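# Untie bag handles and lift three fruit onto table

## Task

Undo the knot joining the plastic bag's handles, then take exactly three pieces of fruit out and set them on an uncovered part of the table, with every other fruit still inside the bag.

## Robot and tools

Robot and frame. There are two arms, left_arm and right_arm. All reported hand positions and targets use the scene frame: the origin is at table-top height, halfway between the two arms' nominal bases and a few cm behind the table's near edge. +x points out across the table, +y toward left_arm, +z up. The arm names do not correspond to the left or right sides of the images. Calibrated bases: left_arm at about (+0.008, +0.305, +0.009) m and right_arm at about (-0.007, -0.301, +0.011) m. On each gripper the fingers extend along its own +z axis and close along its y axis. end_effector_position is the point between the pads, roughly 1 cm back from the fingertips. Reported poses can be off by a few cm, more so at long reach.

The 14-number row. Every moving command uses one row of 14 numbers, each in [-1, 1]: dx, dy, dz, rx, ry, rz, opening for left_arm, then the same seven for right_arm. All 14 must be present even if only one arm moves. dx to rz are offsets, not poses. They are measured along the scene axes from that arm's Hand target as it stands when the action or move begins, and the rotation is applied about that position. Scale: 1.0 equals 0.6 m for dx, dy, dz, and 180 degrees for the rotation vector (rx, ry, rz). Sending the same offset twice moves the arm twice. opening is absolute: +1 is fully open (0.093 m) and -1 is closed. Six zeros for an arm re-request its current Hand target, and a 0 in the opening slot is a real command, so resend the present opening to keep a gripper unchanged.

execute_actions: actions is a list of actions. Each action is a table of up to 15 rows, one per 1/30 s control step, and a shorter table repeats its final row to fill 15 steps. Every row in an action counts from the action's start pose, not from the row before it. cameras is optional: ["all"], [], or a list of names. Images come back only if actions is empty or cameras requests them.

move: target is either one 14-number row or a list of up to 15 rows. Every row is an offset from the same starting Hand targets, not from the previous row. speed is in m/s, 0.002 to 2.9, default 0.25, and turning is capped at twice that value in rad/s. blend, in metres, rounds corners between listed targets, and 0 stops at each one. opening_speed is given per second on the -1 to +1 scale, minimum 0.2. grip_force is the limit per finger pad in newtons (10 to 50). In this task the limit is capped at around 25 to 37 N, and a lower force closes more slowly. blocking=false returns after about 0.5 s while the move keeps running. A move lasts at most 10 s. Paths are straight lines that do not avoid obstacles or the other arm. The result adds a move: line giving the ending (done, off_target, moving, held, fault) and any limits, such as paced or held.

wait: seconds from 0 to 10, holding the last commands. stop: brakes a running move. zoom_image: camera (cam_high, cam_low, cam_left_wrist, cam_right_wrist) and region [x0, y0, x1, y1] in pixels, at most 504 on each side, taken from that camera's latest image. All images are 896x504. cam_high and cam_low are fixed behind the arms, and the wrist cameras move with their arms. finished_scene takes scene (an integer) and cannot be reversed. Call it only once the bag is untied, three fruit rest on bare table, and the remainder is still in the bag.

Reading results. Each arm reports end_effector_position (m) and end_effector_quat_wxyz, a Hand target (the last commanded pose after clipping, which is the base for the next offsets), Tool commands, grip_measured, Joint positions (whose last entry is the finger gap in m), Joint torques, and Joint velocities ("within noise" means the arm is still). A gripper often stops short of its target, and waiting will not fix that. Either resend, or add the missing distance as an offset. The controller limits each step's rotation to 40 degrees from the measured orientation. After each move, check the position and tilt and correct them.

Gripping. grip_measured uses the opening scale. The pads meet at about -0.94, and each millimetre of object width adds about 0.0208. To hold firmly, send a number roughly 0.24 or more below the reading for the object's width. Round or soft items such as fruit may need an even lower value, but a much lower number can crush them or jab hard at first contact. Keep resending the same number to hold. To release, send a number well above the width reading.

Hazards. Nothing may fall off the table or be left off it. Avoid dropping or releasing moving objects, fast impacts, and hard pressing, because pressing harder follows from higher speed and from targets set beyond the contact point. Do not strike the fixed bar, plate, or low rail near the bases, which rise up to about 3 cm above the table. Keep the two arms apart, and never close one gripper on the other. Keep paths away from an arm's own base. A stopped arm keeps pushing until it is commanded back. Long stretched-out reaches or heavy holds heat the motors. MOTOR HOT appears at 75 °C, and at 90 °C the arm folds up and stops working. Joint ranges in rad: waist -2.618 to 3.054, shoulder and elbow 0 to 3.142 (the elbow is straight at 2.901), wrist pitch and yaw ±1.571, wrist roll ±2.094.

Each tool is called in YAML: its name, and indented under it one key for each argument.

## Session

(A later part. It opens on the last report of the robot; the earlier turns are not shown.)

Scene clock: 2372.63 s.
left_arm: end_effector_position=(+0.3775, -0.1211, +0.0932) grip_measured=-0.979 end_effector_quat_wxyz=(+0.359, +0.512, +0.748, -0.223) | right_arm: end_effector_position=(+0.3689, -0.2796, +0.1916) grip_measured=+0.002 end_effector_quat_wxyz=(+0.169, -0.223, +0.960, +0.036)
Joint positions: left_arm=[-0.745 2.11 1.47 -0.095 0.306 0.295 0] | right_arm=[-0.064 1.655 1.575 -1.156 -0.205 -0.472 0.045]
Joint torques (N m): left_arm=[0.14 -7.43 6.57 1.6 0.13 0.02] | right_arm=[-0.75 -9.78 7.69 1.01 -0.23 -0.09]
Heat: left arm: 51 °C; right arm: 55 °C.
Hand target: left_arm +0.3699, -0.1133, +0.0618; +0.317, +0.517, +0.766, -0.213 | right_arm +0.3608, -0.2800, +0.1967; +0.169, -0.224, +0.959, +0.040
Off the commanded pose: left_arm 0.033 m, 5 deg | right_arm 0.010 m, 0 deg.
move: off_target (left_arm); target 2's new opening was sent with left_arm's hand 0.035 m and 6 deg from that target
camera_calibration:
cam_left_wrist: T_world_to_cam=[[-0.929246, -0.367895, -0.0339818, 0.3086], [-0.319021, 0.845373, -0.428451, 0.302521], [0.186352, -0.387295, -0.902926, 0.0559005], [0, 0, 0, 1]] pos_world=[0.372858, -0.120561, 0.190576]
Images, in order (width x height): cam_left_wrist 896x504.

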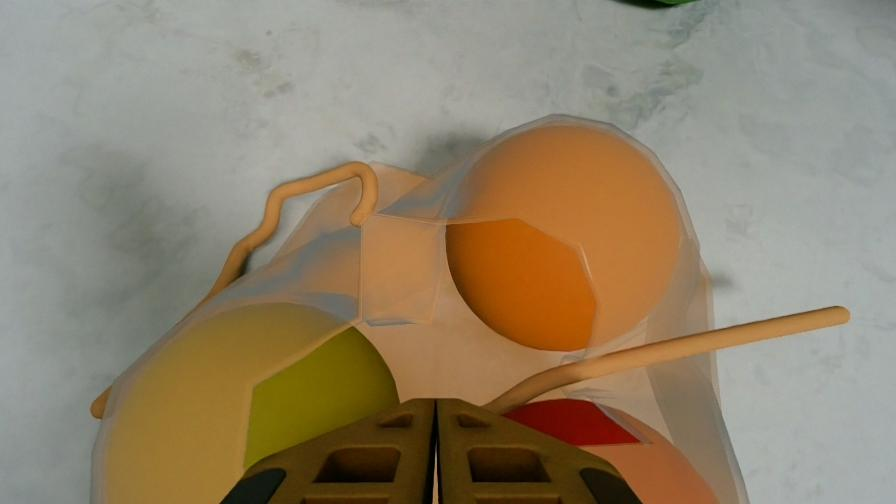

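move:
  target:
    - [0,0,0,0,0,0,-0.5,0,0,0,0,0,0,-0.3]
    - [-0.02,0.04,0.1,0,0,0,-0.5,0,0,0,0,0,0,-0.3]
    - [-0.15,0.45,0.2,0,0,0,-0.5,0,0,0,0,0,0,-0.3]
  speed: 0.2
  blend: [0.0,0.03,0]
  opening_speed: 1.0
  cameras: ["cam_left_wrist","cam_right_wrist"]

Scene clock: 2393.10 s.
left_arm: end_effector_position=(+0.2836, +0.1553, +0.1818) grip_measured=-0.502 end_effector_quat_wxyz=(+0.321, +0.516, +0.766, -0.210) | right_arm: end_effector_position=(+0.3689, -0.2795, +0.1917) grip_measured=-0.298 end_effector_quat_wxyz=(+0.169, -0.223, +0.959, +0.036)
Joint positions: left_arm=[-0.141 1.296 1.006 -0.794 0.653 0.853 0.021] | right_arm=[-0.064 1.655 1.575 -1.156 -0.205 -0.472 0.031]
Joint torques (N m): left_arm=[0.75 -4.44 6.99 1.17 0.55 0.1] | right_arm=[-0.7 -9.83 7.71 1.02 -0.22 -0.08]
Heat: left arm: 51 °C; right arm: 54 °C.
Hand target: left_arm +0.2800, +0.1567, +0.1818; +0.317, +0.517, +0.766, -0.213 | right_arm +0.3608, -0.2799, +0.1967; +0.169, -0.224, +0.959, +0.040
Off the commanded pose: left_arm 0.004 m, 1 deg | right_arm 0.010 m, 0 deg.
move: done
camera_calibration:
cam_left_wrist: T_world_to_cam=[[-0.928436, -0.371354, -0.0101636, 0.322079], [-0.344395, 0.870648, -0.351231, 0.0659953], [0.13928, -0.322595, -0.936234, 0.269716], [0, 0, 0, 1]] pos_world=[0.284192, 0.149155, 0.27897]
cam_right_wrist: T_world_to_cam=[[0.447529, -0.894229, 0.00842863, -0.416775], [-0.892158, -0.445806, 0.0728733, 0.230425], [-0.0614079, -0.0401326, -0.997306, 0.288422], [0, 0, 0, 1]] pos_world=[0.409806, -0.258392, 0.274365]
Images, in order (width x height): cam_left_wrist 896x504, cam_right_wrist 896x504.

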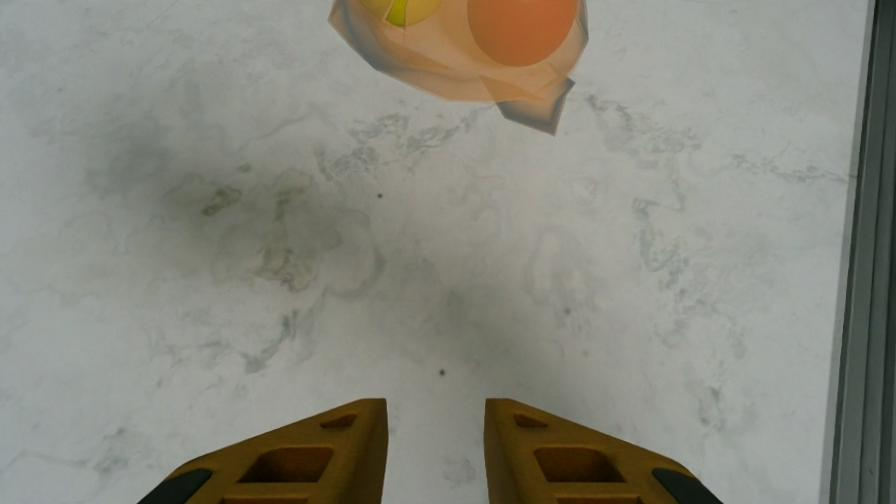

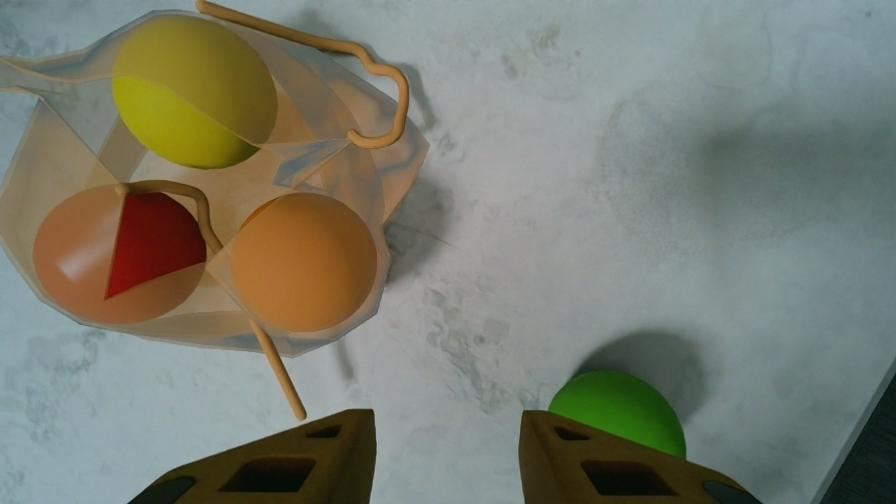

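move:
  target: [0,0,0,0,0,0,-0.5,-0.11,0.097,-0.128,0,0,0.144,-0.35]
  speed: 0.2
  cameras: ["cam_right_wrist"]

Scene clock: 2409.60 s.
left_arm: end_effector_position=(+0.2835, +0.1553, +0.1817) grip_measured=-0.502 end_effector_quat_wxyz=(+0.321, +0.516, +0.766, -0.210) | right_arm: end_effector_position=(+0.2954, -0.2249, +0.1153) grip_measured=-0.348 end_effector_quat_wxyz=(+0.140, -0.426, +0.891, +0.077)
Joint positions: left_arm=[-0.141 1.296 1.006 -0.795 0.653 0.854 0.021] | right_arm=[0.073 1.483 1.114 -0.957 -0.284 -0.775 0.028]
Joint torques (N m): left_arm=[0.75 -4.42 7.01 1.23 0.52 0.07] | right_arm=[0.1 -8.24 6.94 1.18 -0.31 -0.07]
Heat: left arm: 47 °C; right arm: 54 °C.
Hand target: left_arm +0.2799, +0.1567, +0.1818; +0.317, +0.517, +0.766, -0.213 | right_arm +0.2949, -0.2218, +0.1200; +0.156, -0.433, +0.885, +0.077
Off the commanded pose: left_arm 0.004 m, 1 deg | right_arm 0.006 m, 2 deg.
move: done
camera_calibration:
cam_right_wrist: T_world_to_cam=[[0.785427, -0.618768, -0.0151662, -0.369573], [-0.614663, -0.782628, 0.0984014, 0.0340718], [-0.0727571, -0.0679651, -0.995031, 0.206878], [0, 0, 0, 1]] pos_world=[0.326267, -0.187954, 0.196893]
Images, in order (width x height): cam_right_wrist 896x504.

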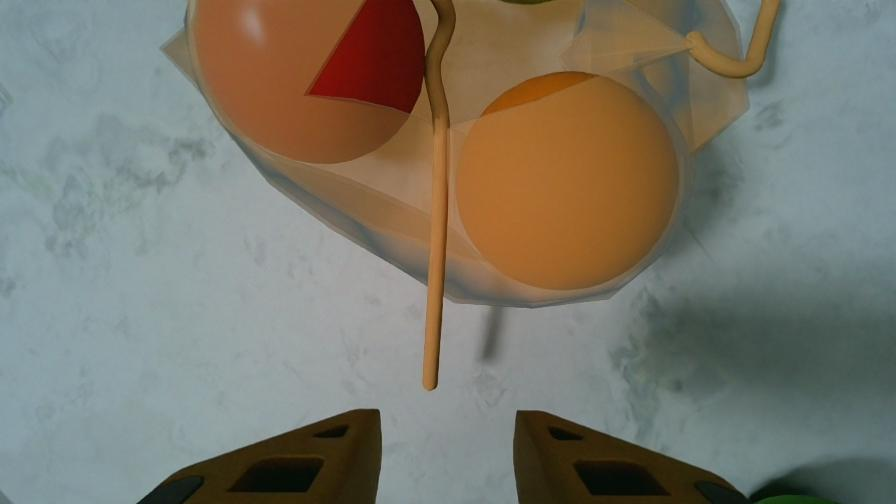

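move:
  target:
    - [0,0,0,0,0,0,-0.5,-0.008,0.0015,-0.172,0,0,0,-0.4]
    - [0,0,0,0,0,0,-0.5,-0.008,0.0015,-0.172,0,0,0,-1]
  speed: 0.12
  opening_speed: 0.8
  cameras: ["cam_right_wrist"]

Scene clock: 2421.50 s.
left_arm: end_effector_position=(+0.2835, +0.1553, +0.1817) grip_measured=-0.502 end_effector_quat_wxyz=(+0.321, +0.516, +0.766, -0.210) | right_arm: end_effector_position=(+0.2921, -0.2229, +0.0215) grip_measured=-0.914 end_effector_quat_wxyz=(+0.158, -0.434, +0.884, +0.073)
Joint positions: left_arm=[-0.141 1.296 1.006 -0.795 0.653 0.854 0.021] | right_arm=[0.092 1.579 0.799 -0.506 -0.284 -0.771 0.001]
Joint torques (N m): left_arm=[0.69 -4.46 6.97 1.23 0.52 0.06] | right_arm=[0.28 -5.09 6.35 1.31 -0.23 0.04]
Heat: left arm: 45 °C; right arm: 54 °C.
Hand target: left_arm +0.2799, +0.1567, +0.1818; +0.317, +0.517, +0.766, -0.213 | right_arm +0.2901, -0.2209, +0.0167; +0.156, -0.433, +0.885, +0.077
Off the commanded pose: left_arm 0.004 m, 1 deg | right_arm 0.006 m, 1 deg.
move: done
camera_calibration:
cam_right_wrist: T_world_to_cam=[[0.795822, -0.605424, 0.0114058, -0.367874], [-0.604594, -0.793402, 0.07056, 0.0380127], [-0.0336694, -0.0630491, -0.997442, 0.103113], [0, 0, 0, 1]] pos_world=[0.319216, -0.186059, 0.104363]
Images, in order (width x height): cam_right_wrist 896x504.

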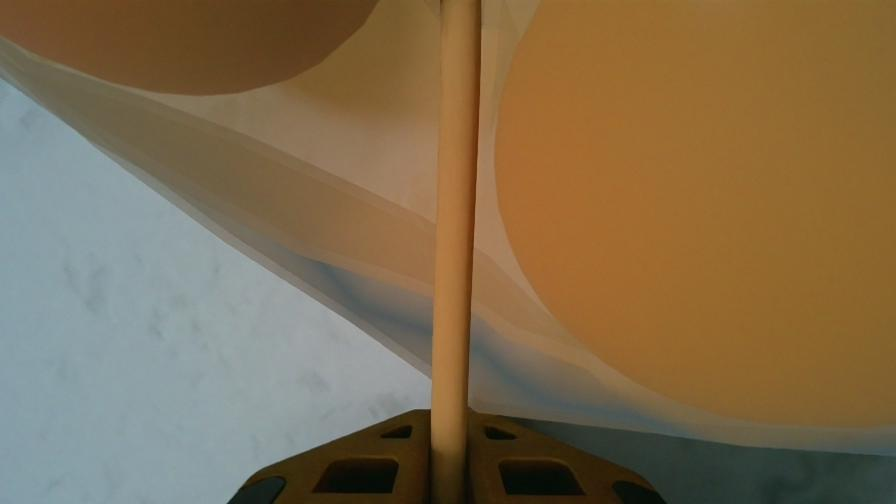

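move:
  target:
    - [-0.05,0.1,0.03,0,0,0,-0.5,0.02,0.03,0.2,0,0,0,-1]
    - [-0.08,0.13,0.03,0,0,0,-0.5,0.06,0.28,0.25,0,0,0,-1]
  speed: 0.12
  blend: [0.03,0]
  cameras: ["cam_right_wrist","cam_low"]

Scene clock: 2433.17 s.
left_arm: end_effector_position=(+0.2323, +0.2343, +0.1925) grip_measured=-0.502 end_effector_quat_wxyz=(+0.310, +0.514, +0.770, -0.218) | right_arm: end_effector_position=(+0.3228, -0.0538, +0.1617) grip_measured=-0.914 end_effector_quat_wxyz=(+0.156, -0.436, +0.882, +0.082)
Joint positions: left_arm=[0.242 1.212 1.028 -1.253 0.773 1.34 0.021] | right_arm=[0.567 1.737 1.574 -1.03 -0.146 -0.314 0.001]
Joint velocities: left_arm=[-0.007 -0.002 0.007 -0.022 0.022 0.168 0] | right_arm=[within noise]
Joint torques (N m): left_arm=[0.81 -3.86 7.79 0.52 0.65 0.05] | right_arm=[-0.01 -7.05 12.46 1.08 0.07 0.09]
Heat: left arm: 44 °C; right arm: 55 °C.
Hand target: left_arm +0.2319, +0.2348, +0.1997; +0.317, +0.517, +0.766, -0.213 | right_arm +0.3261, -0.0528, +0.1669; +0.156, -0.433, +0.884, +0.077
Off the commanded pose: left_arm 0.007 m, 1 deg | right_arm 0.006 m, 1 deg.
move: done
camera_calibration:
cam_right_wrist: T_world_to_cam=[[0.801111, -0.598481, -0.00637916, -0.289925], [-0.596831, -0.79961, 0.0664586, 0.178657], [-0.0448751, -0.0494335, -0.997769, 0.259056], [0, 0, 0, 1]] pos_world=[0.350516, -0.0178527, 0.244755]
Images, in order (width x height): cam_low 896x504, cam_right_wrist 896x504.

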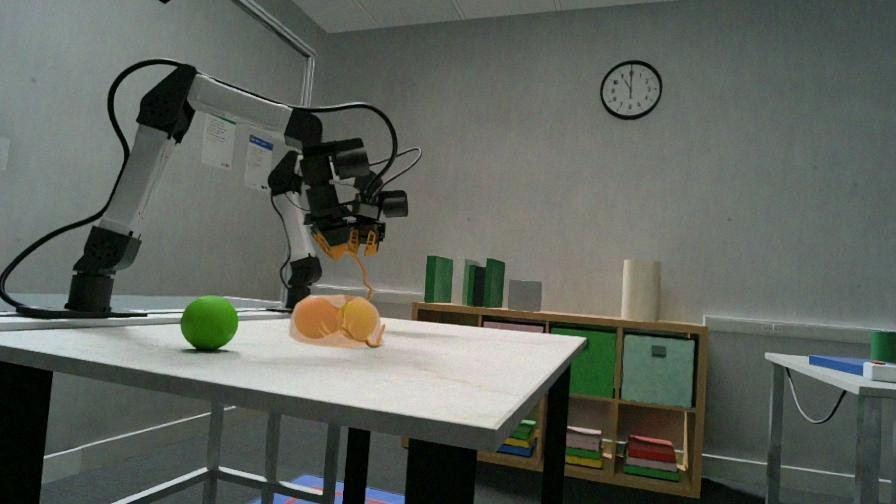

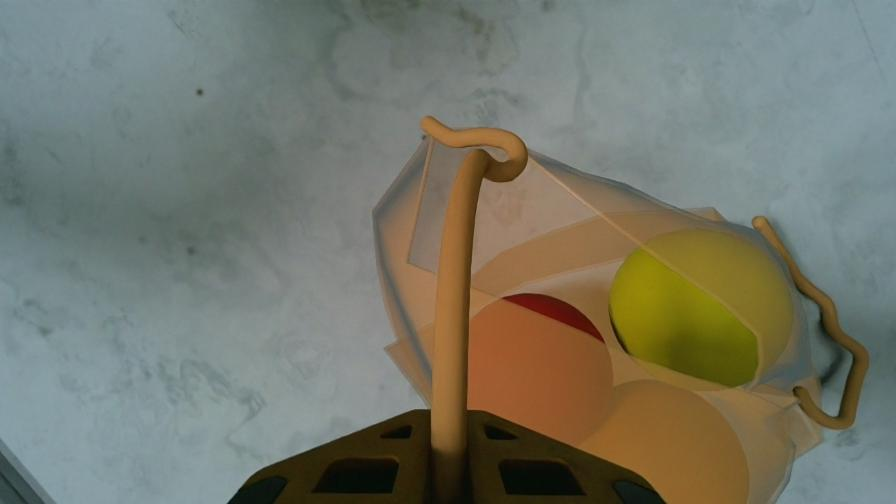

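move:
  target:
    - [-0.03,0.03,0.0,0,0,0,-0.5,0.023,0.167,-0.178,0,0,0,-1]
    - [-0.03,0.03,0.0,0,0,0,-0.5,0.023,0.167,-0.178,0,0,0,-0.5]
    - [-0.03,0.03,0.0,0,0,0,-0.5,0.023,0.17,0.05,0,0,0,-0.5]
  speed: 0.12
  opening_speed: 0.6
  cameras: ["cam_right_wrist"]

Scene clock: 2461.13 s.
left_arm: end_effector_position=(+0.2146, +0.2526, +0.1940) grip_measured=-0.502 end_effector_quat_wxyz=(+0.311, +0.514, +0.769, -0.218) | right_arm: end_effector_position=(+0.3388, +0.0493, +0.1933) grip_measured=-0.502 end_effector_quat_wxyz=(+0.156, -0.436, +0.883, +0.082)
Joint positions: left_arm=[0.366 1.2 1.028 -1.385 0.784 1.515 0.021] | right_arm=[0.753 2.095 2.208 -1.286 -0.075 -0.14 0.021]
Joint torques (N m): left_arm=[0.77 -3.54 7.25 0.31 0.64 0.08] | right_arm=[0.1 -9.8 11.69 1.12 0.11 0.06]
Heat: left arm: 42 °C; right arm: 61 °C.
Hand target: left_arm +0.2139, +0.2528, +0.1997; +0.317, +0.517, +0.766, -0.213 | right_arm +0.3398, +0.0492, +0.1967; +0.156, -0.433, +0.884, +0.077
Off the commanded pose: left_arm 0.006 m, 1 deg | right_arm 0.004 m, 1 deg.
move: done; target 2's new opening was sent with right_arm's hand 0.013 m and 2 deg from that target
camera_calibration:
cam_right_wrist: T_world_to_cam=[[0.800043, -0.599909, -0.00637818, -0.240403], [-0.598262, -0.798552, 0.0663112, 0.269081], [-0.044874, -0.049236, -0.997779, 0.29639], [0, 0, 0, 1]] pos_world=[0.366614, 0.0852484, 0.276355]
Images, in order (width x height): cam_right_wrist 896x504.

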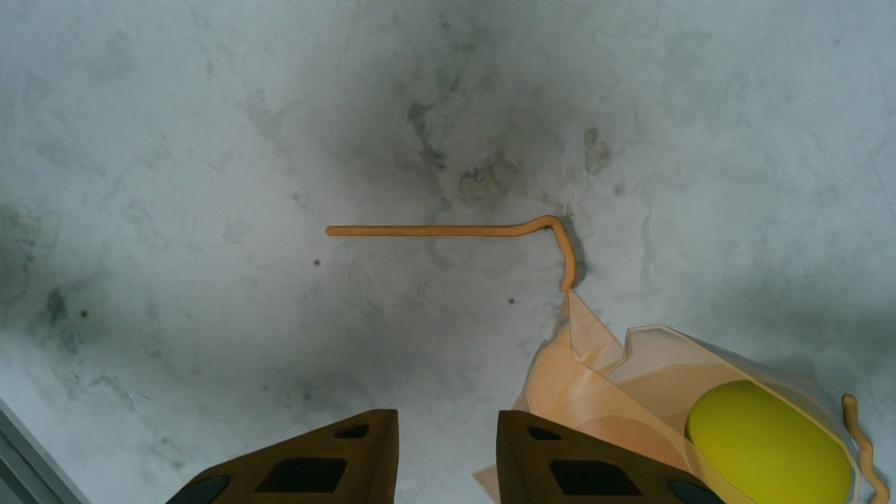

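move:
  target: [0,0,0,0,0,0,-0.5,0.108,-0.292,-0.01,0,0,-0.144,0.78]
  speed: 0.2
  cameras: ["cam_right_wrist"]

Scene clock: 2468.60 s.
left_arm: end_effector_position=(+0.2146, +0.2526, +0.1940) grip_measured=-0.502 end_effector_quat_wxyz=(+0.311, +0.514, +0.769, -0.218) | right_arm: end_effector_position=(+0.4051, -0.1234, +0.1760) grip_measured=+0.778 end_effector_quat_wxyz=(+0.147, -0.229, +0.961, +0.040)
Joint positions: left_arm=[0.366 1.2 1.028 -1.385 0.784 1.515 0.021] | right_arm=[0.362 1.929 1.89 -1.188 -0.068 -0.082 0.083]
Joint torques (N m): left_arm=[0.73 -3.47 7.28 0.29 0.65 0.07] | right_arm=[-0.44 -13.81 7.1 1.43 0.03 0.1]
Heat: left arm: 42 °C; right arm: 61 °C.
Hand target: left_arm +0.2139, +0.2528, +0.1997; +0.317, +0.517, +0.766, -0.213 | right_arm +0.4046, -0.1261, +0.1907; +0.169, -0.224, +0.959, +0.040
Off the commanded pose: left_arm 0.006 m, 1 deg | right_arm 0.015 m, 3 deg.
move: off_target (right_arm)
camera_calibration:
cam_right_wrist: T_world_to_cam=[[0.460431, -0.88767, -0.00679373, -0.295004], [-0.881498, -0.458106, 0.114456, 0.320158], [-0.104711, -0.0467104, -0.993405, 0.297323], [0, 0, 0, 1]] pos_world=[0.449181, -0.101311, 0.256714]
Images, in order (width x height): cam_right_wrist 896x504.

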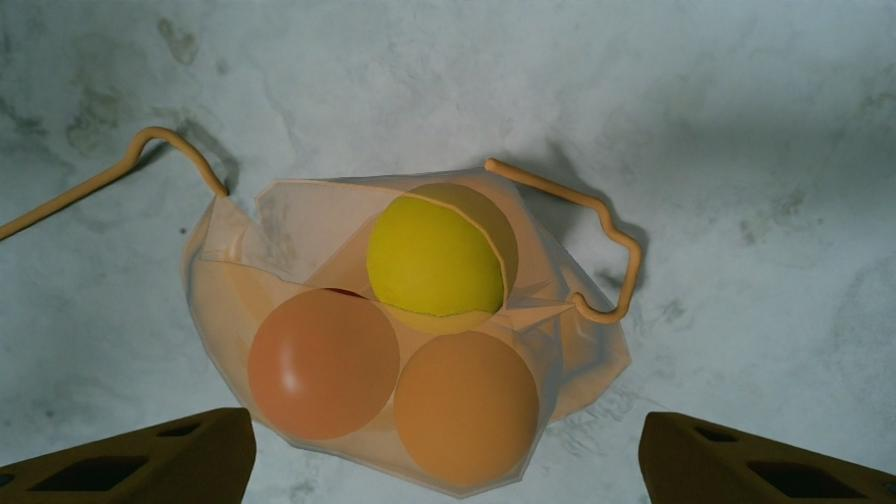

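move:
  target: [0,0,0,0,0,0,-0.5,0.047,0.123,-0.126,0.0091,0.0293,-0.49,-0.4]
  speed: 0.2
  cameras: ["cam_right_wrist"]

Scene clock: 2525.80 s.
left_arm: end_effector_position=(+0.2146, +0.2526, +0.1940) grip_measured=-0.502 end_effector_quat_wxyz=(+0.311, +0.514, +0.769, -0.218) | right_arm: end_effector_position=(+0.4335, -0.0524, +0.1147) grip_measured=-0.398 end_effector_quat_wxyz=(+0.135, +0.503, +0.854, -0.016)
Joint positions: left_arm=[0.366 1.2 1.028 -1.385 0.784 1.515 0.021] | right_arm=[0.579 2.497 2.619 -1.557 0.235 1.642 0.026]
Joint torques (N m): left_arm=[0.76 -3.55 7.3 0.28 0.63 0.06] | right_arm=[0.14 -11.45 11.06 0.4 0.32 0.11]
Heat: left arm: 42 °C; right arm: 54 °C.
Hand target: left_arm +0.2139, +0.2528, +0.1997; +0.317, +0.517, +0.766, -0.213 | right_arm +0.4329, -0.0524, +0.1151; +0.112, +0.511, +0.850, -0.067
Off the commanded pose: left_arm 0.006 m, 1 deg | right_arm 0.001 m, 6 deg.
joint sent to its limit (right arm) — joint 4 (wrist pitch), lower limit. The joint targets are off in orientation, not in position.
move: off_target (right_arm)
camera_calibration:
cam_right_wrist: T_world_to_cam=[[-0.858421, -0.501932, -0.105726, 0.357835], [-0.512922, 0.841947, 0.167437, 0.287048], [0.00497345, 0.197961, -0.980197, 0.206488], [0, 0, 0, 1]] pos_world=[0.453379, -0.102947, 0.192169]
Images, in order (width x height): cam_right_wrist 896x504.

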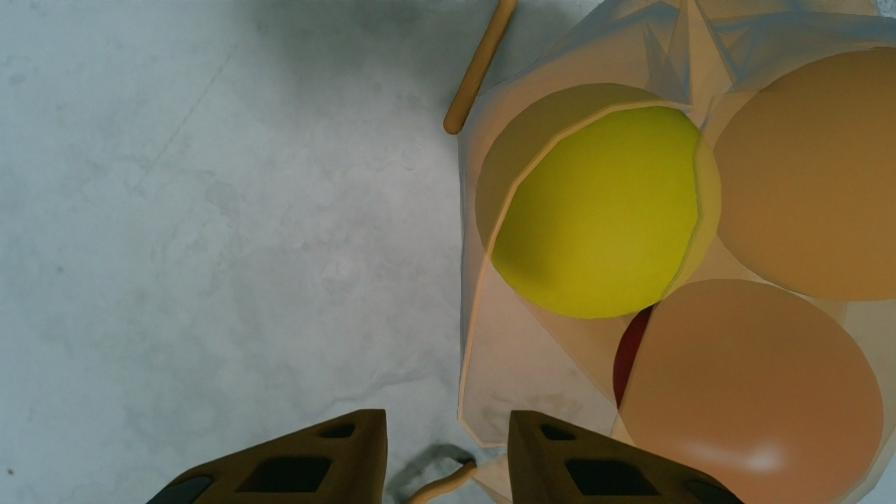

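move:
  target:
    - [0,0,0,0,0,0,-0.5,0,0.002,-0.148,0,0,0,-0.45]
    - [0,0,0,0,0,0,-0.5,0,0.002,-0.148,0,0,0,-1]
  speed: 0.12
  opening_speed: 0.6
  cameras: ["cam_right_wrist"]

Scene clock: 2543.13 s.
left_arm: end_effector_position=(+0.2146, +0.2526, +0.1940) grip_measured=-0.502 end_effector_quat_wxyz=(+0.311, +0.514, +0.769, -0.218) | right_arm: end_effector_position=(+0.4329, -0.0526, +0.0339) grip_measured=-0.982 end_effector_quat_wxyz=(+0.111, +0.510, +0.851, -0.064)
Joint positions: left_arm=[0.366 1.2 1.028 -1.385 0.784 1.515 0.021] | right_arm=[0.583 2.601 2.493 -1.439 0.235 1.673 0]
Joint torques (N m): left_arm=[0.75 -3.55 7.25 0.29 0.64 0.07] | right_arm=[0.16 -12.21 7.53 0.54 0.28 0.06]
Heat: left arm: 42 °C; right arm: 55 °C.
Hand target: left_arm +0.2139, +0.2528, +0.1997; +0.317, +0.517, +0.766, -0.213 | right_arm +0.4329, -0.0511, +0.0264; +0.112, +0.511, +0.850, -0.067
Off the commanded pose: left_arm 0.006 m, 1 deg | right_arm 0.008 m, 0 deg.
move: done
camera_calibration:
cam_right_wrist: T_world_to_cam=[[-0.87695, -0.480575, -0.00235571, 0.354369], [-0.474568, 0.865195, 0.161936, 0.285259], [-0.0757844, 0.143128, -0.986798, 0.159742], [0, 0, 0, 1]] pos_world=[0.458245, -0.0993673, 0.112274]
Images, in order (width x height): cam_right_wrist 896x504.

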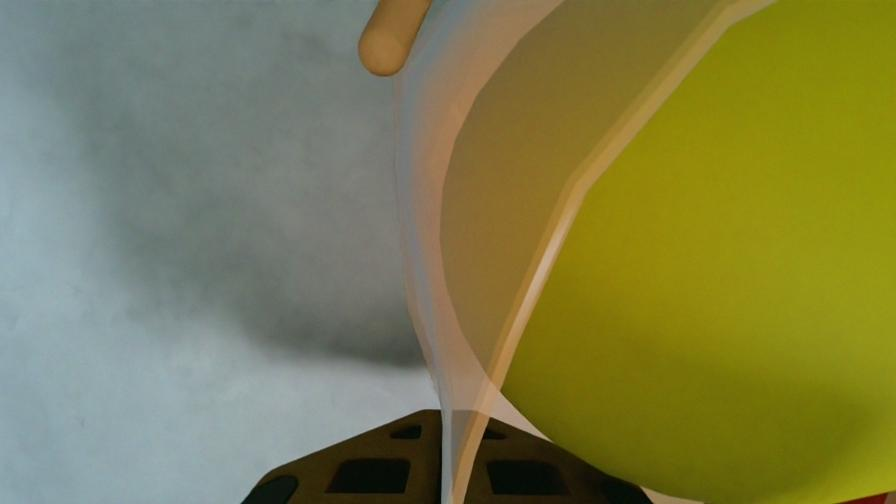

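move:
  target:
    - [0,0,0,0,0,0,-0.5,0.02,0,0.03,0,0,0,-1]
    - [0,0,0,0,0,0,-0.5,0.09,-0.07,0.05,0,0,0,-1]
  speed: 0.08
  blend: [0.01,0]
  cameras: ["cam_right_wrist"]

Scene clock: 2555.43 s.
left_arm: end_effector_position=(+0.2146, +0.2526, +0.1940) grip_measured=-0.502 end_effector_quat_wxyz=(+0.311, +0.514, +0.769, -0.218) | right_arm: end_effector_position=(+0.4817, -0.0913, +0.0561) grip_measured=-0.982 end_effector_quat_wxyz=(+0.130, +0.506, +0.852, -0.038)
Joint positions: left_arm=[0.366 1.2 1.028 -1.385 0.784 1.515 0.021] | right_arm=[0.469 2.733 2.835 -1.555 0.235 1.542 0]
Joint torques (N m): left_arm=[0.76 -3.52 7.31 0.3 0.65 0.06] | right_arm=[-0.65 -12.51 11 0.61 0.23 -0.11]
Heat: left arm: 42 °C; right arm: 56 °C.
Hand target: left_arm +0.2139, +0.2528, +0.1997; +0.317, +0.517, +0.766, -0.213 | right_arm +0.4869, -0.0932, +0.0563; +0.112, +0.511, +0.850, -0.067
Off the commanded pose: left_arm 0.006 m, 1 deg | right_arm 0.005 m, 4 deg.
elbow stopped short (right arm): the move would have taken joint 3 (elbow) straighter than the controller allows.
move: off_target (right_arm)
camera_calibration:
cam_right_wrist: T_world_to_cam=[[-0.867913, -0.492378, -0.0655058, 0.37663], [-0.496303, 0.85424, 0.154783, 0.348223], [-0.0202538, 0.166849, -0.985774, 0.166249], [0, 0, 0, 1]] pos_world=[0.503073, -0.13976, 0.134657]
Images, in order (width x height): cam_right_wrist 896x504.

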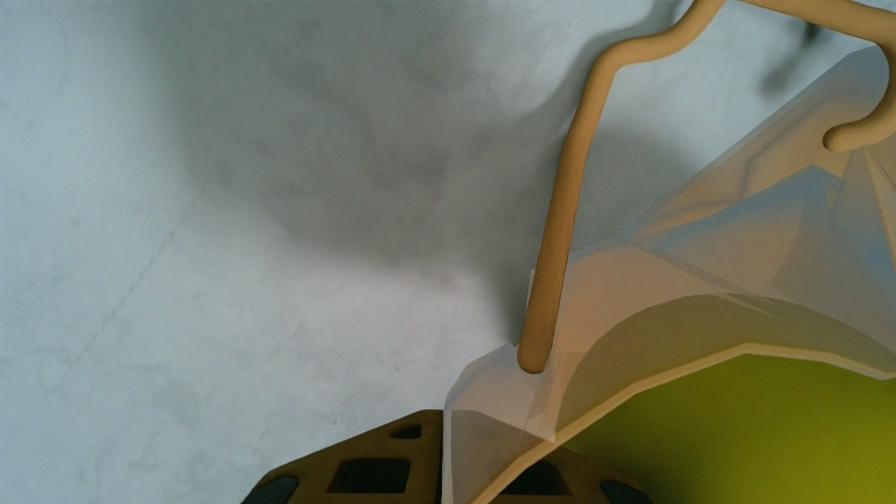

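move:
  target:
    - [0,0,0,0,0,0,-0.5,0,0,-0.03,0,0,0,-1]
    - [0,0,0,0,0,0,-0.5,0,0,-0.03,0,0,0,-0.7]
    - [0,0,0,0,0,0,-0.5,-0.03,0.0,0.1,0,0,0,-0.7]
    - [0,0,0,0,0,0,-0.5,-0.12,-0.05,0.22,0,0,0.3,-0.4]
  speed: 0.12
  opening_speed: 0.6
  blend: [0,0,0.02,0]
  cameras: ["cam_right_wrist"]

Scene clock: 2570.30 s.
left_arm: end_effector_position=(+0.2146, +0.2526, +0.1940) grip_measured=-0.502 end_effector_quat_wxyz=(+0.311, +0.514, +0.769, -0.218) | right_arm: end_effector_position=(+0.4148, -0.1192, +0.1720) grip_measured=-0.402 end_effector_quat_wxyz=(+0.113, +0.067, +0.991, -0.023)
Joint positions: left_arm=[0.366 1.2 1.028 -1.385 0.784 1.515 0.021] | right_arm=[0.433 2.129 2.202 -1.426 0.122 0.569 0.026]
Joint torques (N m): left_arm=[0.75 -3.55 7.27 0.28 0.66 0.06] | right_arm=[-1.03 -15.16 6.67 1.13 0.02 -0.11]
Heat: left arm: 42 °C; right arm: 57 °C.
Hand target: left_arm +0.2139, +0.2528, +0.1997; +0.317, +0.517, +0.766, -0.213 | right_arm +0.4149, -0.1231, +0.1883; +0.130, +0.069, +0.989, -0.009
Off the commanded pose: left_arm 0.006 m, 1 deg | right_arm 0.017 m, 3 deg.
elbow stopped short (right arm): the move would have taken joint 3 (elbow) straighter than the controller allows.
move: off_target (right_arm); target 4's new opening was sent with right_arm's hand 0.017 m and 3 deg from that target
camera_calibration:
cam_right_wrist: T_world_to_cam=[[-0.128809, -0.991137, 0.0324995, -0.0705523], [-0.972665, 0.132658, 0.190592, 0.426309], [-0.193214, -0.00706109, -0.981131, 0.333978], [0, 0, 0, 1]] pos_world=[0.470097, -0.124122, 0.248718]
Images, in order (width x height): cam_right_wrist 896x504.

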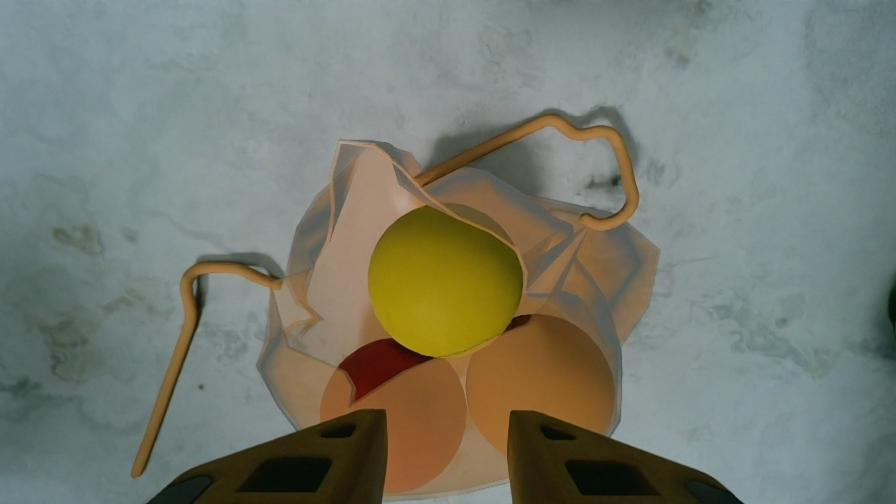

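move:
  target:
    - [0,0,0,0,0,0,-0.5,0.058,-0.175,-0.08,0,0,0,-0.4]
  speed: 0.2
  cameras: ["cam_right_wrist"]

Scene clock: 2629.80 s.
left_arm: end_effector_position=(+0.2146, +0.2526, +0.1940) grip_measured=-0.502 end_effector_quat_wxyz=(+0.311, +0.514, +0.769, -0.218) | right_arm: end_effector_position=(+0.4494, -0.2281, +0.1240) grip_measured=-0.402 end_effector_quat_wxyz=(+0.109, +0.072, +0.991, -0.019)
Joint positions: left_arm=[0.366 1.2 1.028 -1.385 0.784 1.515 0.021] | right_arm=[0.159 2.086 1.926 -1.175 0.05 0.311 0.026]
Joint torques (N m): left_arm=[0.75 -3.52 7.38 0.29 0.65 0.07] | right_arm=[-0.65 -15.17 7.04 1.19 -0.02 -0.09]
Heat: left arm: 42 °C; right arm: 57 °C.
Hand target: left_arm +0.2139, +0.2528, +0.1997; +0.317, +0.517, +0.766, -0.213 | right_arm +0.4496, -0.2280, +0.1403; +0.130, +0.069, +0.989, -0.009
Off the commanded pose: left_arm 0.006 m, 1 deg | right_arm 0.016 m, 3 deg.
move: off_target (right_arm)
camera_calibration:
cam_right_wrist: T_world_to_cam=[[-0.137145, -0.990283, 0.0230435, -0.167257], [-0.970105, 0.13898, 0.19895, 0.482804], [-0.20022, 0.00493033, -0.979739, 0.298474], [0, 0, 0, 1]] pos_world=[0.505192, -0.234204, 0.200227]
Images, in order (width x height): cam_right_wrist 896x504.

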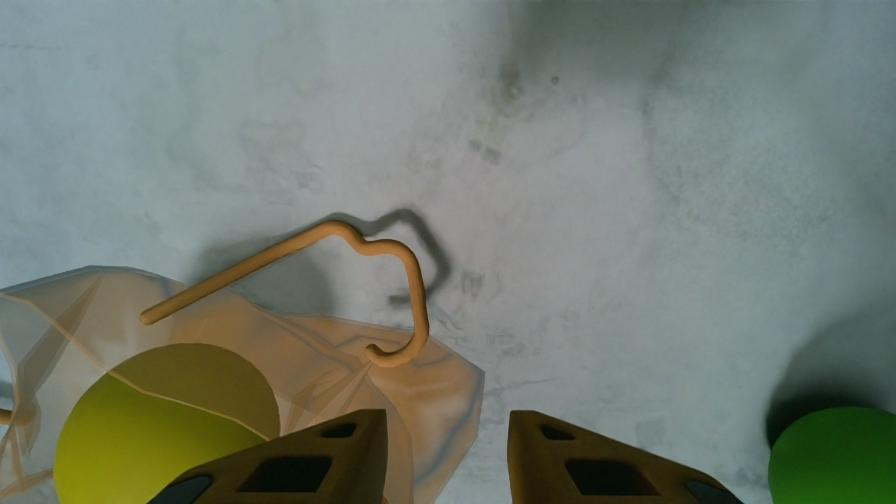

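move:
  target:
    - [0,0,0,0,0,0,-0.5,0.012,0.0135,-0.203,0,0,0,-0.4]
    - [0,0,0,0,0,0,-0.5,0.012,0.0135,-0.203,0,0,0,-1]
  speed: 0.12
  opening_speed: 0.8
  cameras: ["cam_right_wrist"]

Scene clock: 2642.17 s.
left_arm: end_effector_position=(+0.2146, +0.2526, +0.1940) grip_measured=-0.502 end_effector_quat_wxyz=(+0.311, +0.514, +0.769, -0.218) | right_arm: end_effector_position=(+0.4576, -0.2213, +0.0254) grip_measured=-0.915 end_effector_quat_wxyz=(+0.133, +0.067, +0.989, -0.010)
Joint positions: left_arm=[0.366 1.2 1.028 -1.385 0.784 1.515 0.021] | right_arm=[0.178 2.134 1.595 -0.745 0.049 0.32 0.001]
Joint torques (N m): left_arm=[0.79 -3.52 7.28 0.29 0.63 0.06] | right_arm=[0.05 -10.26 7.45 1.34 0.05 0.09]
Heat: left arm: 42 °C; right arm: 57 °C.
Hand target: left_arm +0.2139, +0.2528, +0.1997; +0.317, +0.517, +0.766, -0.213 | right_arm +0.4569, -0.2200, +0.0186; +0.131, +0.069, +0.989, -0.009
Off the commanded pose: left_arm 0.006 m, 1 deg | right_arm 0.007 m, 0 deg.
move: done
camera_calibration:
cam_right_wrist: T_world_to_cam=[[-0.125755, -0.99205, 0.00469954, -0.162302], [-0.980393, 0.124999, 0.152332, 0.512216], [-0.151708, 0.0145491, -0.988318, 0.183673], [0, 0, 0, 1]] pos_world=[0.509627, -0.227711, 0.104263]
Images, in order (width x height): cam_right_wrist 896x504.

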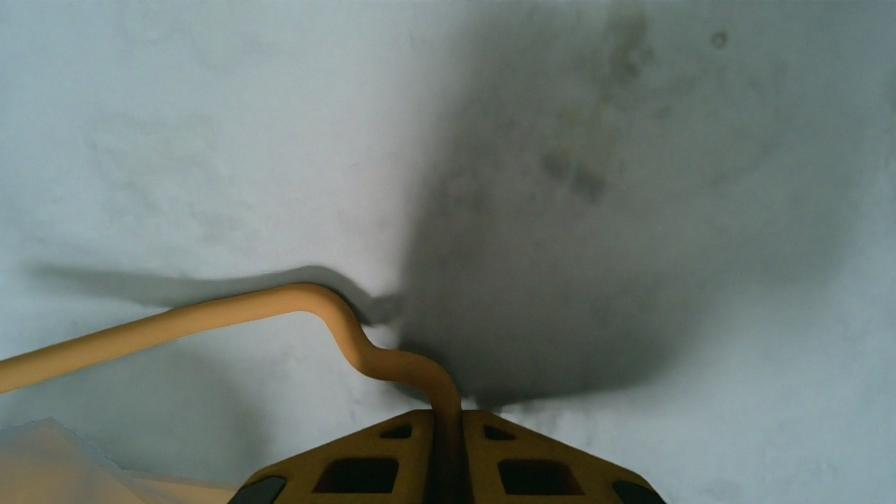

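move:
  target:
    - [0,0,0,0,0,0,-0.5,-0.03,-0.14,0.02,0,0,0,-1]
    - [0,0,0,0,0,0,-0.5,-0.03,-0.14,-0.005,0,0,0,-1]
    - [0,0,0,0,0,0,-0.5,-0.03,-0.14,-0.005,0,0,0,-0.5]
    - [0,0,0,0,0,0,-0.5,-0.02,-0.14,0.15,0,0,0,-0.5]
  speed: 0.08
  opening_speed: 0.4
  cameras: ["cam_right_wrist"]

Scene clock: 2654.23 s.
left_arm: end_effector_position=(+0.2146, +0.2526, +0.1940) grip_measured=-0.502 end_effector_quat_wxyz=(+0.311, +0.514, +0.769, -0.218) | right_arm: end_effector_position=(+0.4402, -0.2993, +0.0836) grip_measured=-0.502 end_effector_quat_wxyz=(+0.107, +0.067, +0.992, -0.013)
Joint positions: left_arm=[0.366 1.2 1.028 -1.385 0.784 1.515 0.021] | right_arm=[-0.013 2.031 1.671 -0.972 -0.003 0.136 0.021]
Joint torques (N m): left_arm=[0.75 -3.54 7.23 0.29 0.64 0.06] | right_arm=[-1.4 -14 11.62 0.78 -0.05 -0.08]
Heat: left arm: 42 °C; right arm: 54 °C.
Hand target: left_arm +0.2139, +0.2528, +0.1997; +0.317, +0.517, +0.766, -0.213 | right_arm +0.4449, -0.3040, +0.1086; +0.131, +0.070, +0.989, -0.009
Off the commanded pose: left_arm 0.006 m, 1 deg | right_arm 0.026 m, 3 deg.
move: off_target (right_arm)
camera_calibration:
cam_right_wrist: T_world_to_cam=[[-0.126698, -0.991856, 0.0130419, -0.242323], [-0.970963, 0.126697, 0.202927, 0.488226], [-0.202927, 0.0130472, -0.979107, 0.260895], [0, 0, 0, 1]] pos_world=[0.496291, -0.30561, 0.15953]
Images, in order (width x height): cam_right_wrist 896x504.

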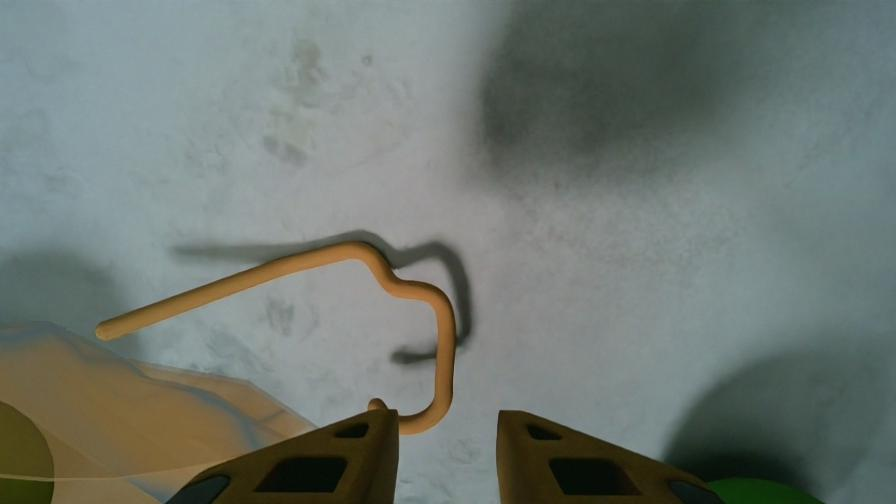

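Now hover over the bag.

move:
  target: [0,0,0,0,0,0,-0.5,-0.05,0.28,0.12,0,0,0,0.75]
  speed: 0.2
  cameras: ["cam_right_wrist"]

Scene clock: 2661.90 s.
left_arm: end_effector_position=(+0.2146, +0.2526, +0.1940) grip_measured=-0.502 end_effector_quat_wxyz=(+0.311, +0.514, +0.769, -0.218) | right_arm: end_effector_position=(+0.4119, -0.1322, +0.1762) grip_measured=+0.748 end_effector_quat_wxyz=(+0.128, +0.062, +0.990, -0.002)
Joint positions: left_arm=[0.366 1.2 1.028 -1.385 0.784 1.515 0.021] | right_arm=[0.398 2.029 2.053 -1.327 0.09 0.524 0.081]
Joint torques (N m): left_arm=[0.75 -3.44 7.3 0.31 0.64 0.08] | right_arm=[-0.53 -9.22 11.88 0.81 0.27 0.09]
Heat: left arm: 42 °C; right arm: 54 °C.
Hand target: left_arm +0.2139, +0.2528, +0.1997; +0.317, +0.517, +0.766, -0.213 | right_arm +0.4148, -0.1360, +0.1806; +0.131, +0.069, +0.989, -0.009
Off the commanded pose: left_arm 0.006 m, 1 deg | right_arm 0.007 m, 1 deg.
move: done
camera_calibration:
cam_right_wrist: T_world_to_cam=[[-0.113519, -0.993493, -0.00927005, -0.0830965], [-0.980453, 0.110511, 0.162784, 0.429587], [-0.1607, 0.027568, -0.986618, 0.329585], [0, 0, 0, 1]] pos_world=[0.464721, -0.139116, 0.254474]
Images, in order (width x height): cam_right_wrist 896x504.

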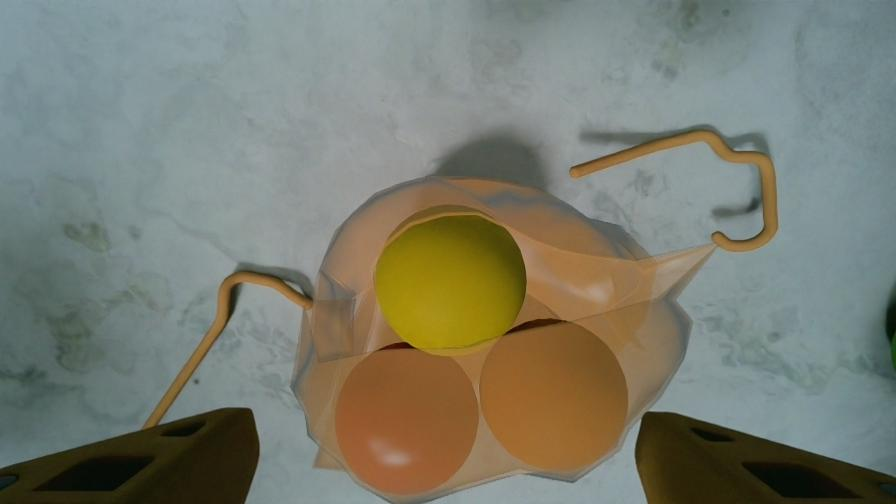

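zoom_image:
  camera: "cam_right_wrist"
  region: [270, 160, 720, 410]

Scaled by 1.120 from the camera's 896x504 image, which has a finer 1280x720 frame.

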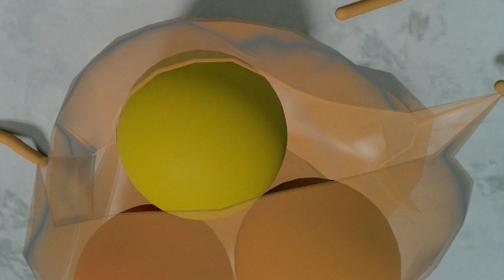

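move:
  target: [0,0,0,0,0,0,-0.5,-0.005,-0.009,-0.13,0,0,0,1]
  speed: 0.12
  cameras: ["cam_right_wrist"]

Scene clock: 2719.63 s.
left_arm: end_effector_position=(+0.2146, +0.2526, +0.1940) grip_measured=-0.502 end_effector_quat_wxyz=(+0.311, +0.514, +0.769, -0.218) | right_arm: end_effector_position=(+0.4092, -0.1362, +0.0909) grip_measured=+1.000 end_effector_quat_wxyz=(+0.112, +0.061, +0.992, -0.011)
Joint positions: left_arm=[0.366 1.2 1.028 -1.385 0.784 1.515 0.021] | right_arm=[0.398 2.029 1.72 -1.031 0.091 0.524 0.093]
Joint torques (N m): left_arm=[0.76 -3.54 7.3 0.29 0.63 0.06] | right_arm=[-0.95 -13.86 7.1 1.17 0.25 0.07]
Heat: left arm: 42 °C; right arm: 57 °C.
Hand target: left_arm +0.2139, +0.2528, +0.1997; +0.317, +0.517, +0.766, -0.213 | right_arm +0.4119, -0.1414, +0.1027; +0.131, +0.069, +0.989, -0.009
Off the commanded pose: left_arm 0.006 m, 1 deg | right_arm 0.013 m, 2 deg.
move: off_target (right_arm)
camera_calibration:
cam_right_wrist: T_world_to_cam=[[-0.115156, -0.993297, 0.00996621, -0.08924], [-0.974196, 0.11489, 0.194275, 0.4364], [-0.194117, 0.0126628, -0.980897, 0.256205], [0, 0, 0, 1]] pos_world=[0.464597, -0.142024, 0.167419]
Images, in order (width x height): cam_right_wrist 896x504.

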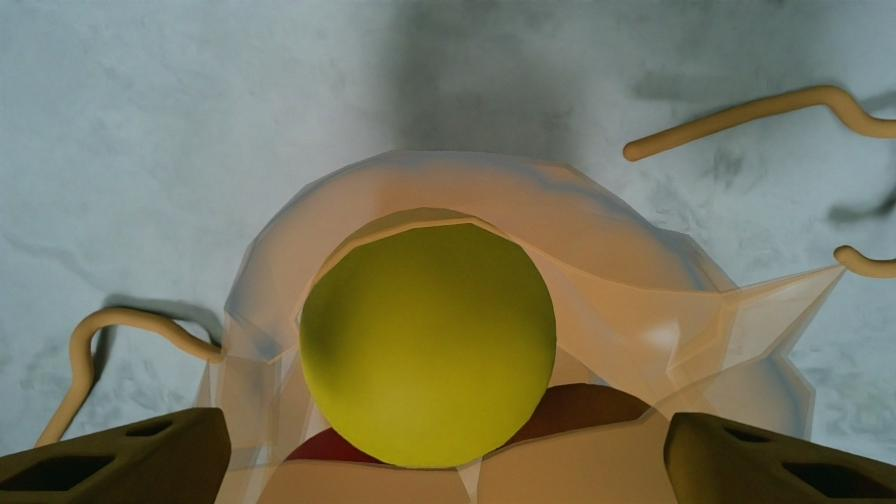

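zoom_image:
  camera: "cam_right_wrist"
  region: [190, 180, 440, 480]

Scaled by 1.680 from the camera's 896x504 image, which has a finer 1280x720 frame.

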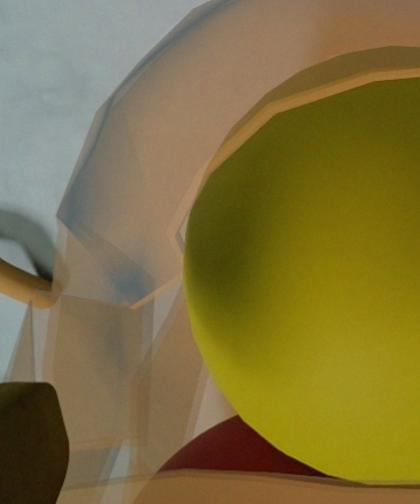

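move:
  target: [0,0,0,0,0,0,-0.5,0.005,0.01,0.1,0,0,0.1444,0.85]
  speed: 0.15
  cameras: ["cam_right_wrist"]

zoom_image:
  camera: "cam_right_wrist"
  region: [250, 180, 650, 430]

Scene clock: 2754.10 s.
left_arm: end_effector_position=(+0.2146, +0.2526, +0.1940) grip_measured=-0.502 end_effector_quat_wxyz=(+0.311, +0.514, +0.769, -0.218) | right_arm: end_effector_position=(+0.4124, -0.1330, +0.1405) grip_measured=+0.852 end_effector_quat_wxyz=(+0.111, -0.156, +0.981, +0.013)
Joint positions: left_arm=[0.366 1.2 1.028 -1.385 0.784 1.515 0.021] | right_arm=[0.361 2.013 1.889 -1.186 -0.009 0.059 0.086]
Joint torques (N m): left_arm=[0.76 -3.51 7.34 0.29 0.65 0.06] | right_arm=[-1.06 -13.09 12.05 0.8 -0.07 -0.06]
Heat: left arm: 42 °C; right arm: 56 °C.
Hand target: left_arm +0.2139, +0.2528, +0.1997; +0.317, +0.517, +0.766, -0.213 | right_arm +0.4149, -0.1355, +0.1625; +0.129, -0.155, +0.979, +0.020
Off the commanded pose: left_arm 0.006 m, 1 deg | right_arm 0.022 m, 2 deg.
move: off_target (right_arm)
camera_calibration:
cam_right_wrist: T_world_to_cam=[[0.317584, -0.948162, 0.0113882, -0.258857], [-0.930541, -0.309328, 0.195982, 0.354961], [-0.1823, -0.0728381, -0.980541, 0.289166], [0, 0, 0, 1]] pos_world=[0.46523, -0.114577, 0.216921]
Images, in order (width x height): cam_right_wrist 896x504.

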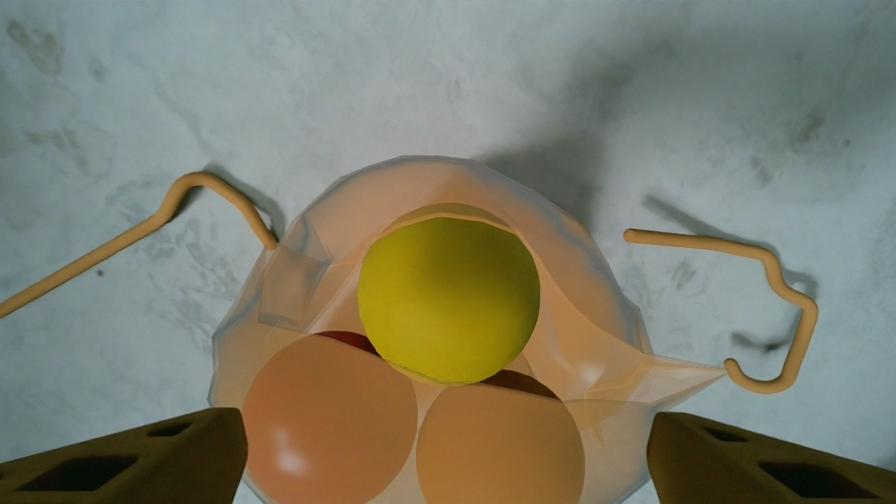

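Scaled by 1.260 from the camera's 896x504 image, which has a finer 1280x720 frame.

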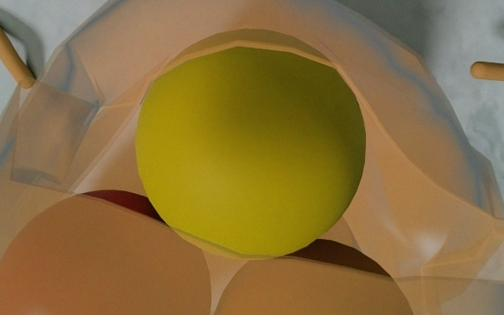

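move:
  target: [0,0,0,0,0,0,-0.5,-0.01,-0.0025,-0.226,0,0,-0.07,0.85]
  speed: 0.12
  cameras: ["cam_right_wrist","cam_low"]

Scene clock: 2770.33 s.
left_arm: end_effector_position=(+0.2146, +0.2526, +0.1940) grip_measured=-0.502 end_effector_quat_wxyz=(+0.311, +0.514, +0.769, -0.218) | right_arm: end_effector_position=(+0.4104, -0.1355, +0.0355) grip_measured=+0.852 end_effector_quat_wxyz=(+0.133, -0.049, +0.990, +0.014)
Joint positions: left_arm=[0.366 1.2 1.028 -1.385 0.784 1.515 0.021] | right_arm=[0.38 2.022 1.471 -0.717 0.033 0.288 0.086]
Joint torques (N m): left_arm=[0.79 -3.52 7.28 0.29 0.65 0.07] | right_arm=[0.16 -9.07 7.01 1.39 0.22 0.08]
Heat: left arm: 42 °C; right arm: 57 °C.
Hand target: left_arm +0.2139, +0.2528, +0.1997; +0.317, +0.517, +0.766, -0.213 | right_arm +0.4089, -0.1369, +0.0270; +0.131, -0.046, +0.990, +0.006
Off the commanded pose: left_arm 0.006 m, 1 deg | right_arm 0.009 m, 1 deg.
move: done
camera_calibration:
cam_right_wrist: T_world_to_cam=[[0.110538, -0.993796, -0.0123228, -0.179794], [-0.982347, -0.11113, 0.150481, 0.422531], [-0.150917, -0.00452863, -0.988536, 0.182347], [0, 0, 0, 1]] pos_world=[0.462465, -0.130897, 0.114458]
Images, in order (width x height): cam_low 896x504, cam_right_wrist 896x504.

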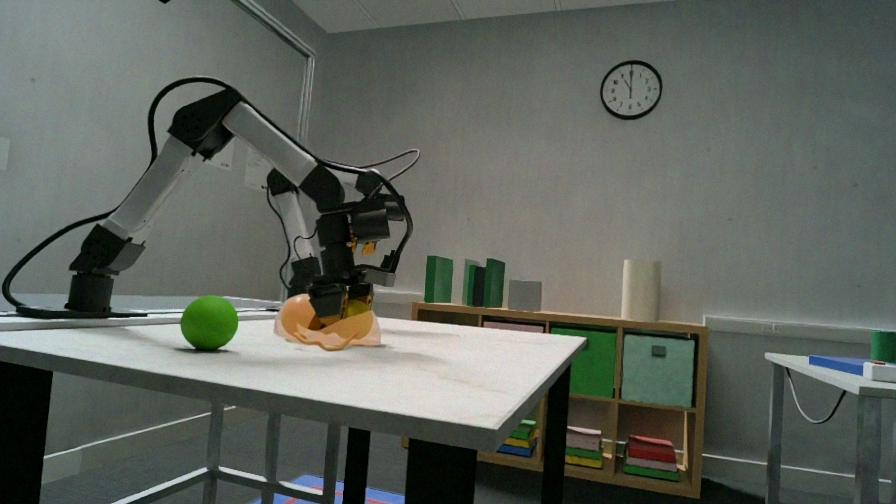

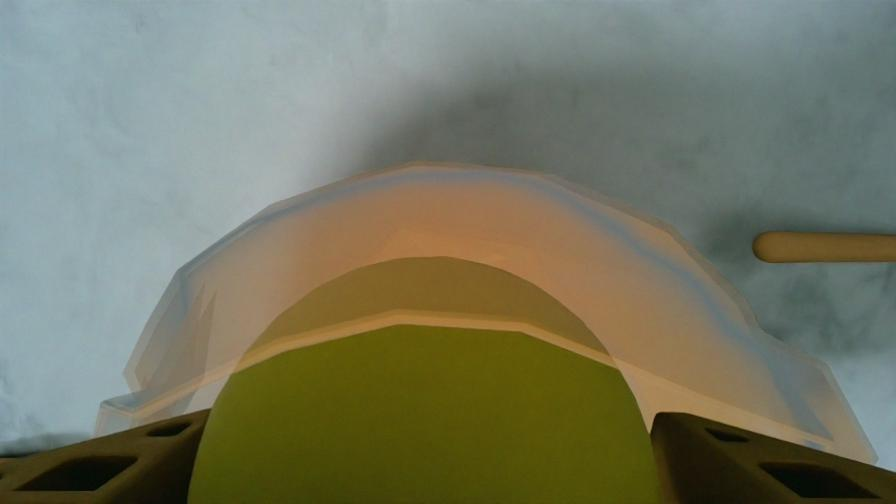

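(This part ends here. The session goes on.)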